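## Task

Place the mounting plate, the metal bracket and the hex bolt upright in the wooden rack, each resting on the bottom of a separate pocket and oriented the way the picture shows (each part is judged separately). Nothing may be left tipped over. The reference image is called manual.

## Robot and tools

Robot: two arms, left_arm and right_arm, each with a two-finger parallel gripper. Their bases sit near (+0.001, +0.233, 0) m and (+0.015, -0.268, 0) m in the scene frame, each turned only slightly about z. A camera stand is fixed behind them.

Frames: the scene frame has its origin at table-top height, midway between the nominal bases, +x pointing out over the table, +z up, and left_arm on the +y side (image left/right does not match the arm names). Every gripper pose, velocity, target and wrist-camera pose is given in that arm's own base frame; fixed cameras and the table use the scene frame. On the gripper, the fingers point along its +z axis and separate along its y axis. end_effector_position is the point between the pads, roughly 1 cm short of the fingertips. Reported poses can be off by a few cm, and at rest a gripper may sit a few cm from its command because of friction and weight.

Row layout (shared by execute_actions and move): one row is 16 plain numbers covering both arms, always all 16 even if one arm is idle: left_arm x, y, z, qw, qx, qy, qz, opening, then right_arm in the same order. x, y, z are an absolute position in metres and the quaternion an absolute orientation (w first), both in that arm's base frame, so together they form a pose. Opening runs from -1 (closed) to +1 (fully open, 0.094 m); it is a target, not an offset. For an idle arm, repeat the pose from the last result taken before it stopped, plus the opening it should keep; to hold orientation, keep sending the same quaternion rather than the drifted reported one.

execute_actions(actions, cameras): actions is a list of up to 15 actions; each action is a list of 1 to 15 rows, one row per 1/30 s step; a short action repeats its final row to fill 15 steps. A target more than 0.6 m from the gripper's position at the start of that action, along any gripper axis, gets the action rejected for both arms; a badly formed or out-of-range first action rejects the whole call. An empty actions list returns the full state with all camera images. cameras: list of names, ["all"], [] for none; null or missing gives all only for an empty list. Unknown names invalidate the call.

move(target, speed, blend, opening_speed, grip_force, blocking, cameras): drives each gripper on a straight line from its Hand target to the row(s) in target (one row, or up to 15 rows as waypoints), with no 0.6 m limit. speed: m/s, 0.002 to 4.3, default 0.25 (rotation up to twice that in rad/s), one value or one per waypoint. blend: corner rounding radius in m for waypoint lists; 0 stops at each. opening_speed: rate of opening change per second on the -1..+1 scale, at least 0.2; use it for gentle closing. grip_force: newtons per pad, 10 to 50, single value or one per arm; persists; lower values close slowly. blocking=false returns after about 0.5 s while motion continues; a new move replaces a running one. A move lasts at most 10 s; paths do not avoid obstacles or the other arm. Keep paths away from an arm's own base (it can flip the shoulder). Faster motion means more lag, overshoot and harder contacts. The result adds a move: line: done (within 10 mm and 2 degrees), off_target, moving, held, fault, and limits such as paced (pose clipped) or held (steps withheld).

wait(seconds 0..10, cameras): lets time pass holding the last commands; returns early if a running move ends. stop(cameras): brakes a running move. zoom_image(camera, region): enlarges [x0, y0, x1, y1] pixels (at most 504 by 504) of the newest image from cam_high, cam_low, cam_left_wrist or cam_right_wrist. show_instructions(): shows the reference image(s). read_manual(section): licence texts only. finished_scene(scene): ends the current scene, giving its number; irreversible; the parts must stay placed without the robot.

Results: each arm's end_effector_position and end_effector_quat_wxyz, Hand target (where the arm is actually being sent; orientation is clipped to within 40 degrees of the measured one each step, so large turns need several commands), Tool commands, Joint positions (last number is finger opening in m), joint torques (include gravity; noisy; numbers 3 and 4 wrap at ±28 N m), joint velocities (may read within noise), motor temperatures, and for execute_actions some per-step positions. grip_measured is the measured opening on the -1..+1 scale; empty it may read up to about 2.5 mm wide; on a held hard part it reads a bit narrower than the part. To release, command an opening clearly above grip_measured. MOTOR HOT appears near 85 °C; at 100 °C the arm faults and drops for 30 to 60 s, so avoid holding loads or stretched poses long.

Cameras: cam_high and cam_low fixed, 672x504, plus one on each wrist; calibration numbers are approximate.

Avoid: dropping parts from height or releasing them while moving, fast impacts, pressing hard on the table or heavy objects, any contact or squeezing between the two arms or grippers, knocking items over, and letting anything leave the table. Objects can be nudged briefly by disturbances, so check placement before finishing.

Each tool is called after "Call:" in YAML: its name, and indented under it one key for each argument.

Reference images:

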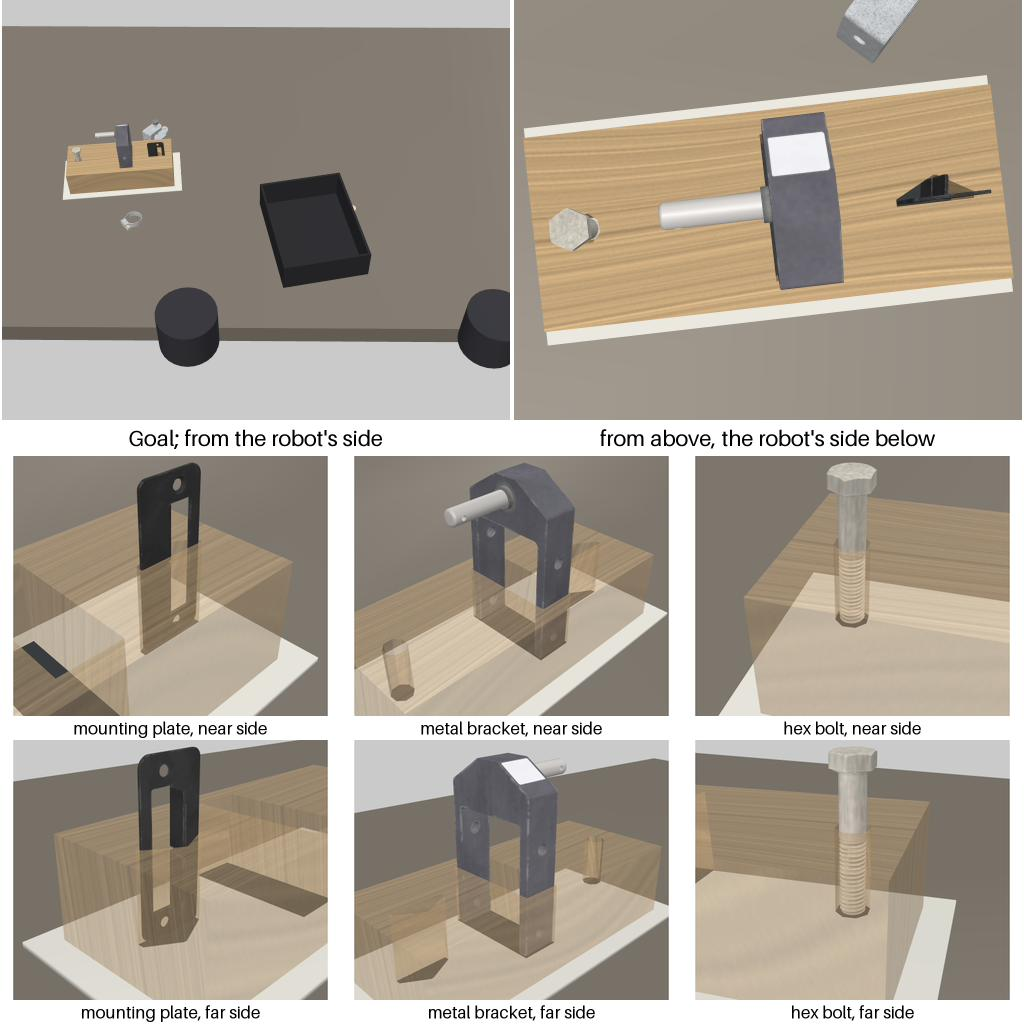

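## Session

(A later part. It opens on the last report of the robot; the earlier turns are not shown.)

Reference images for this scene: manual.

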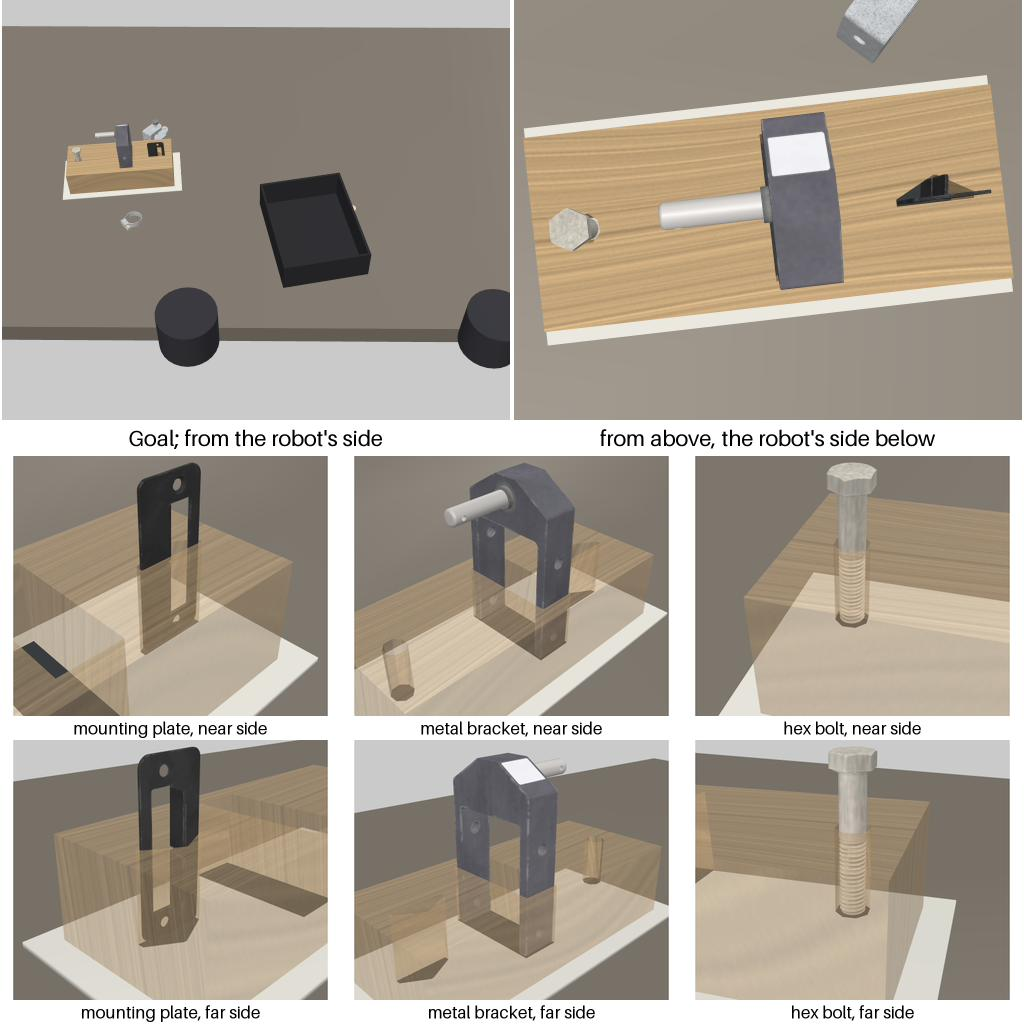

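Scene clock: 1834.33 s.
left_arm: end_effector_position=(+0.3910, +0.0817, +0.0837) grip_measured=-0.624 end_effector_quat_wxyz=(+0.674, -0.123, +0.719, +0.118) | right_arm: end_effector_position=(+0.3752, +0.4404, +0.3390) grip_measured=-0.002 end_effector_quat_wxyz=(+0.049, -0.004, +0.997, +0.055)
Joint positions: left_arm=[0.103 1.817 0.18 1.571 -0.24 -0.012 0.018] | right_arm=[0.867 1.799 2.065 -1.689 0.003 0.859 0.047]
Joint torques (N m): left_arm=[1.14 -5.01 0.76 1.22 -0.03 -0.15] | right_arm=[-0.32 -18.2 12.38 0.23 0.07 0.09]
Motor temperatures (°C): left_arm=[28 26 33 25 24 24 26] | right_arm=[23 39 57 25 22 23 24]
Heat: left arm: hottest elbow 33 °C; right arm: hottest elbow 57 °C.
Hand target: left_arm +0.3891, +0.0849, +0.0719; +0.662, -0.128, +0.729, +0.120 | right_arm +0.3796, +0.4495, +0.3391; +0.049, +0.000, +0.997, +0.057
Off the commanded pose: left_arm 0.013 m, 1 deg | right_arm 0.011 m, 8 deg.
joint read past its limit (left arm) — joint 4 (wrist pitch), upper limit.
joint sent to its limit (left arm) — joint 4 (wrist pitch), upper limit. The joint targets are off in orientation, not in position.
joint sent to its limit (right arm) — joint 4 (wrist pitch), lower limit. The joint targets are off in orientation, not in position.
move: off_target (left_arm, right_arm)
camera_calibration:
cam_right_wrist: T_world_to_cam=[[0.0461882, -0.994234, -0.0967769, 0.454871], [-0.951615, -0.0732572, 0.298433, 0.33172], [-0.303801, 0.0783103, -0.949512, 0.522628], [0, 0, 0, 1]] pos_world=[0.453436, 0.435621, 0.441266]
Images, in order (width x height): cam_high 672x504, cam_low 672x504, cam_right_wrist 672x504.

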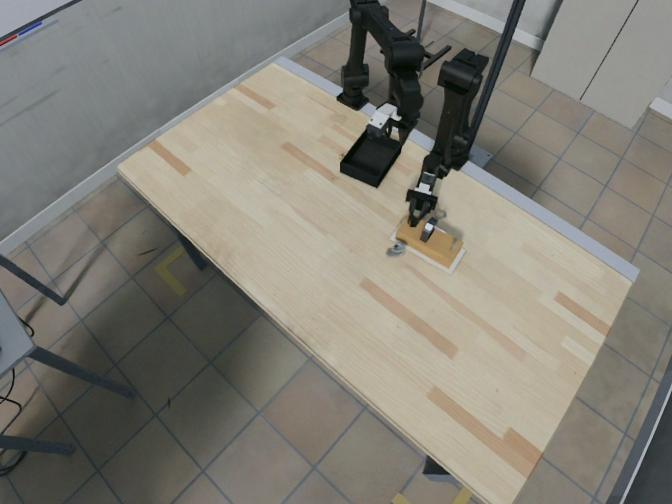

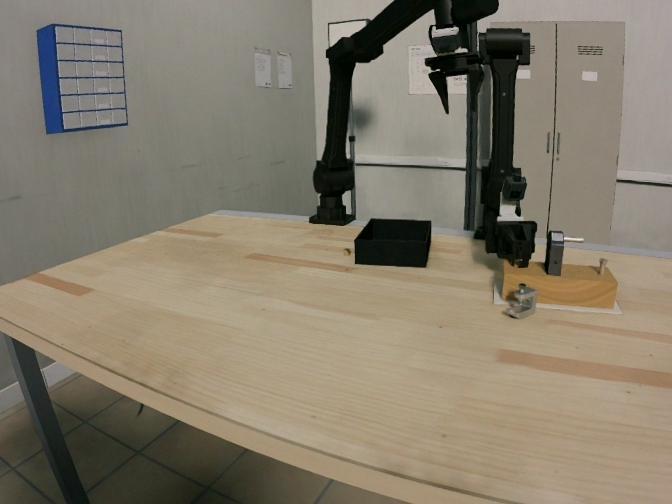

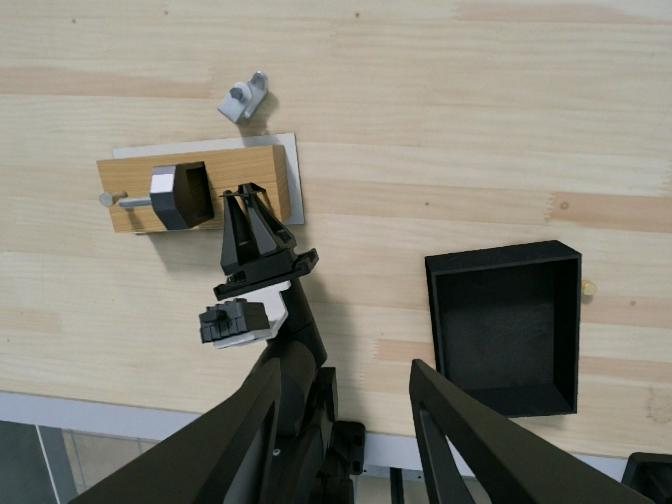

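Call:
move:
  target:
    - [0.3910,0.0835,0.0855,0.674,-0.123,0.719,0.118,-1,0.38,0.45,0.34,0,0,1,0,0]
    - [0.3910,0.0835,0.0855,0.674,-0.123,0.719,0.118,-0.54,0.38,0.45,0.34,0,0,1,0,0]
  opening_speed: 0.2
  speed: 0.04
  cameras: ["cam_left_wrist","cam_low","cam_right_wrist"]

Call:
zoom_image:
  camera: "cam_right_wrist"
  region: [200, 160, 280, 240]

Call:
zoom_image:
  camera: "cam_left_wrist"
  region: [260, 290, 460, 490]

Call:
zoom_image:
  camera: "cam_low"
  region: [480, 200, 600, 320]

Scene clock: 1853.20 s.
left_arm: end_effector_position=(+0.3915, +0.0804, +0.0841) grip_measured=-0.543 end_effector_quat_wxyz=(+0.674, -0.121, +0.719, +0.115) | right_arm: end_effector_position=(+0.3752, +0.4404, +0.3390) grip_measured=-0.002 end_effector_quat_wxyz=(+0.049, -0.004, +0.997, +0.055)
Joint positions: left_arm=[0.103 1.816 0.18 1.571 -0.232 -0.013 0.021] | right_arm=[0.867 1.799 2.065 -1.689 0.003 0.859 0.047]
Joint torques (N m): left_arm=[0.44 -8.18 0.64 1.16 0.06 -0.08] | right_arm=[-0.32 -18.2 12.37 0.21 0.07 0.09]
Motor temperatures (°C): left_arm=[28 26 33 25 24 24 26] | right_arm=[23 39 57 25 22 23 24]
Heat: left arm: hottest elbow 33 °C; right arm: hottest elbow 57 °C.
Hand target: left_arm +0.3911, +0.0835, +0.0855; +0.674, -0.123, +0.719, +0.118 | right_arm +0.3796, +0.4495, +0.3391; +0.049, +0.000, +0.997, +0.057
Off the commanded pose: left_arm 0.003 m, 0 deg | right_arm 0.011 m, 8 deg.
joint read past its limit (left arm) — joint 4 (wrist pitch), upper limit.
joint sent to its limit (right arm) — joint 4 (wrist pitch), lower limit. The joint targets are off in orientation, not in position.
move: off_target (right_arm)
camera_calibration:
cam_left_wrist: T_world_to_cam=[[0.357944, -0.933539, 0.0194961, -0.0633893], [-0.429127, -0.183011, -0.88451, 0.298009], [0.829293, 0.308239, -0.466114, -0.18762], [0, 0, 0, 1]] pos_world=[0.306165, 0.0531941, 0.177375]
cam_right_wrist: T_world_to_cam=[[0.0461882, -0.994234, -0.0967769, 0.454871], [-0.951615, -0.0732572, 0.298433, 0.33172], [-0.303801, 0.0783103, -0.949512, 0.522628], [0, 0, 0, 1]] pos_world=[0.453436, 0.435621, 0.441266]
Images, in order (width x height): cam_low 672x504, cam_left_wrist 672x504, cam_right_wrist 672x504.

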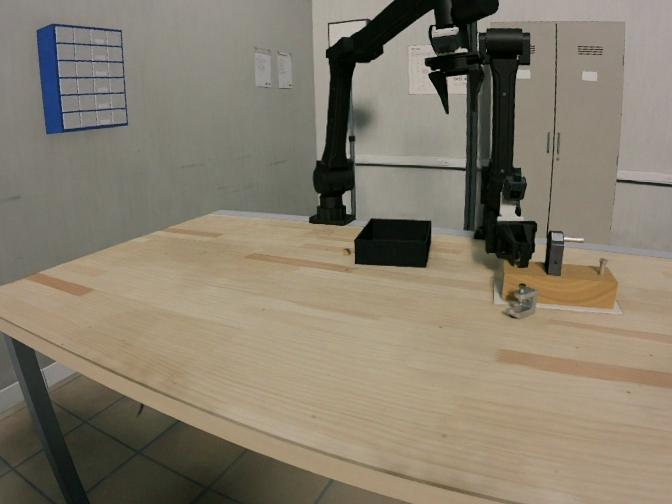

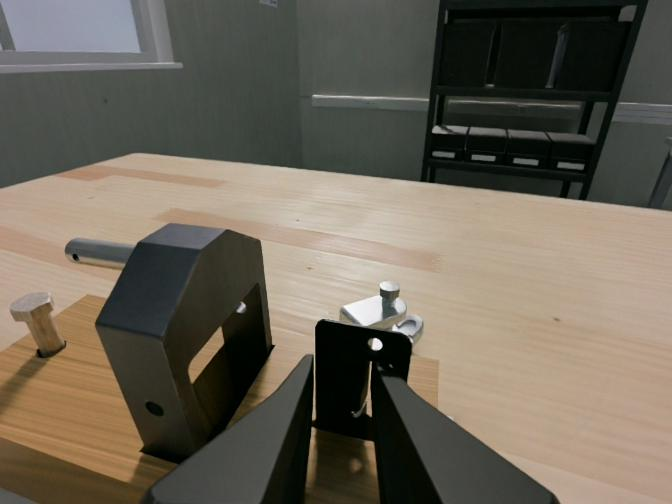

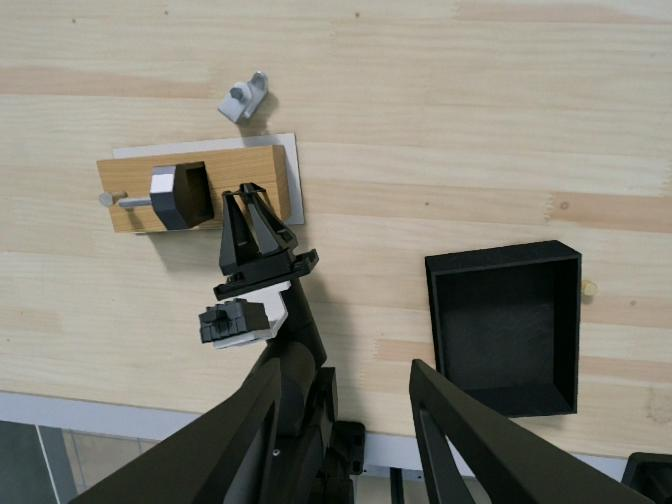

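Scaled by 6.300 from the camera's 672x504 image, which has a finer 960x720 frame.

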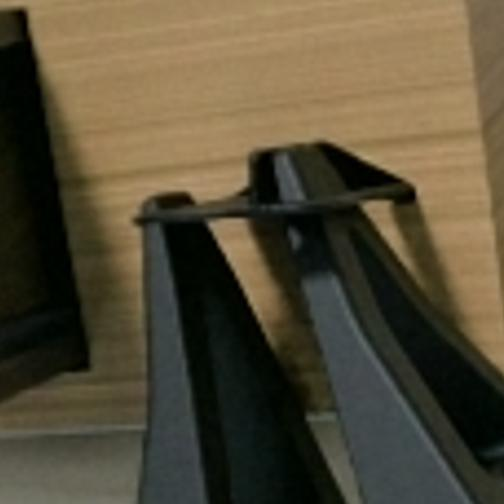

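Scaled by 2.520 from the camera's 672x504 image, which has a finer 960x720 frame.

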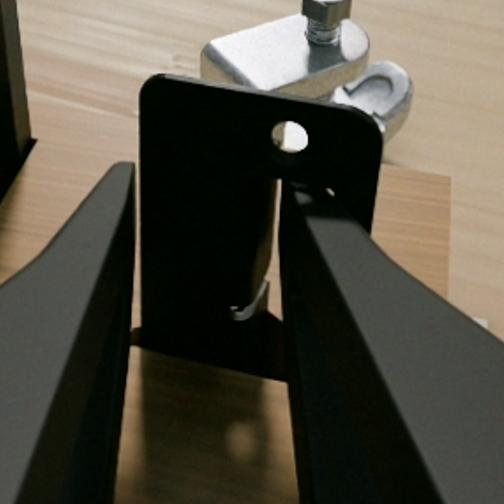

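Scaled by 4.200 from the camera's 672x504 image, which has a finer 960x720 frame.

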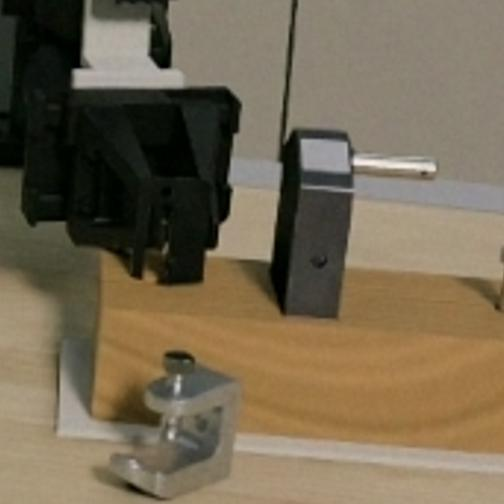

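Call:
move:
  target:
    - [0.3630,0.0735,0.0855,0.674,-0.123,0.719,0.118,-0.54,0.38,0.45,0.34,0,0,1,0,0]
    - [0.330,0.062,0.092,0.674,-0.123,0.719,0.118,-0.54,0.38,0.45,0.34,0,0,1,0,0]
  speed: 0.05
  blend: 0.01
  cameras: ["cam_left_wrist","cam_low","cam_right_wrist"]

Call:
zoom_image:
  camera: "cam_right_wrist"
  region: [180, 140, 300, 240]

Call:
zoom_image:
  camera: "cam_low"
  region: [480, 200, 600, 320]

Scene clock: 1868.30 s.
left_arm: end_effector_position=(+0.3410, +0.0691, +0.0882) grip_measured=-0.542 end_effector_quat_wxyz=(+0.658, -0.124, +0.733, +0.123) | right_arm: end_effector_position=(+0.3752, +0.4404, +0.3390) grip_measured=-0.002 end_effector_quat_wxyz=(+0.049, -0.004, +0.997, +0.055)
Joint positions: left_arm=[0.054 1.725 0.044 1.571 -0.297 -0.015 0.021] | right_arm=[0.867 1.799 2.065 -1.689 0.003 0.859 0.047]
Joint torques (N m): left_arm=[0.56 -5.42 0.87 1.43 0.05 -0.14] | right_arm=[-0.32 -18.2 12.37 0.23 0.07 0.08]
Motor temperatures (°C): left_arm=[28 26 32 25 24 24 25] | right_arm=[23 39 57 25 22 23 24]
Heat: left arm: hottest elbow 32 °C; right arm: hottest elbow 57 °C.
Hand target: left_arm +0.3434, +0.0700, +0.0874; +0.657, -0.125, +0.733, +0.124 | right_arm +0.3796, +0.4495, +0.3391; +0.049, +0.000, +0.997, +0.057
Off the commanded pose: left_arm 0.014 m, 3 deg | right_arm 0.011 m, 8 deg.
joint read past its limit (left arm) — joint 4 (wrist pitch), upper limit.
joint sent to its limit (right arm) — joint 4 (wrist pitch), lower limit.
move: held (left_arm; a check stopped the path), off_target (right_arm); path passed 1 of 2 targets; limits=held
pose unreachable (left arm): on one or more control steps of this call, first in action 0 (counted from 0), this arm could not follow its commanded pose, so it was not sent that pose on those steps. It may still have moved: this result reports where it is.
cause: moving toward the commanded pose would bring two parts of the arm too close to each other (its shoulder (the part past joint 1) and its forearm (the part past joint 3), with joints 2 (shoulder) and 3 (elbow) between them, 11 mm apart when it was first held).
camera_calibration:
cam_left_wrist: T_world_to_cam=[[0.373272, -0.927716, 0.00340057, -0.060125], [-0.464507, -0.190067, -0.864932, 0.288626], [0.803058, 0.321275, -0.501877, -0.129166], [0, 0, 0, 1]] pos_world=[0.26024, 0.0405775, 0.185021]
cam_right_wrist: T_world_to_cam=[[0.0461882, -0.994234, -0.0967769, 0.454871], [-0.951615, -0.0732572, 0.298433, 0.33172], [-0.303801, 0.0783103, -0.949512, 0.522628], [0, 0, 0, 1]] pos_world=[0.453436, 0.435621, 0.441266]
Images, in order (width x height): cam_low 672x504, cam_left_wrist 672x504, cam_right_wrist 672x504.

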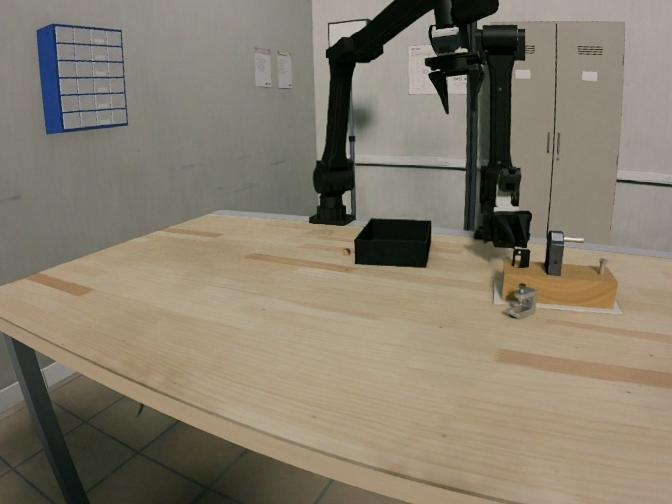

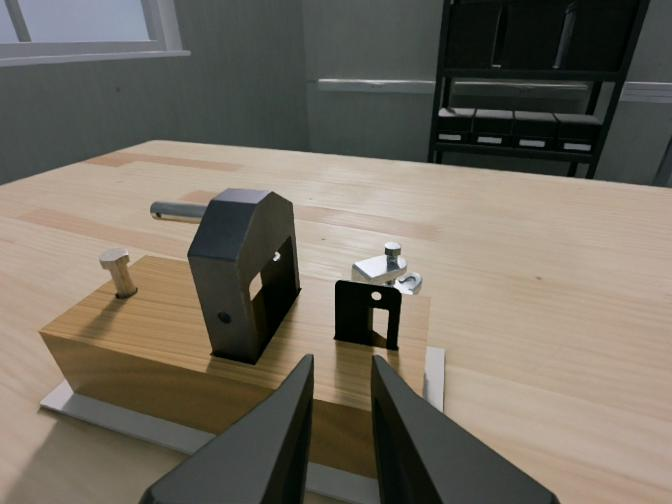

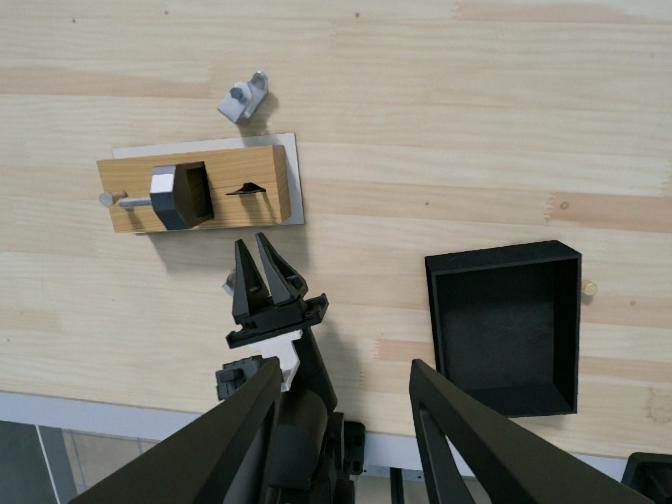

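Scaled by 4.200 from the camera's 672x504 image, which has a finer 960x720 frame.

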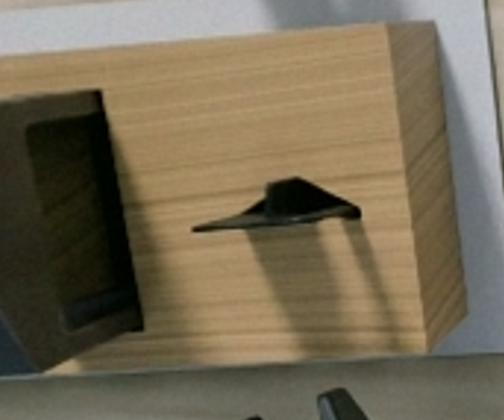

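Scaled by 4.200 from the camera's 672x504 image, which has a finer 960x720 frame.

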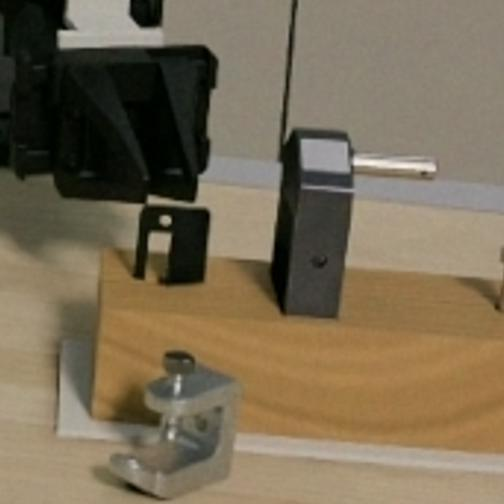

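Call:
finished_scene:
  scene: 2

The scene is finished: the task was done.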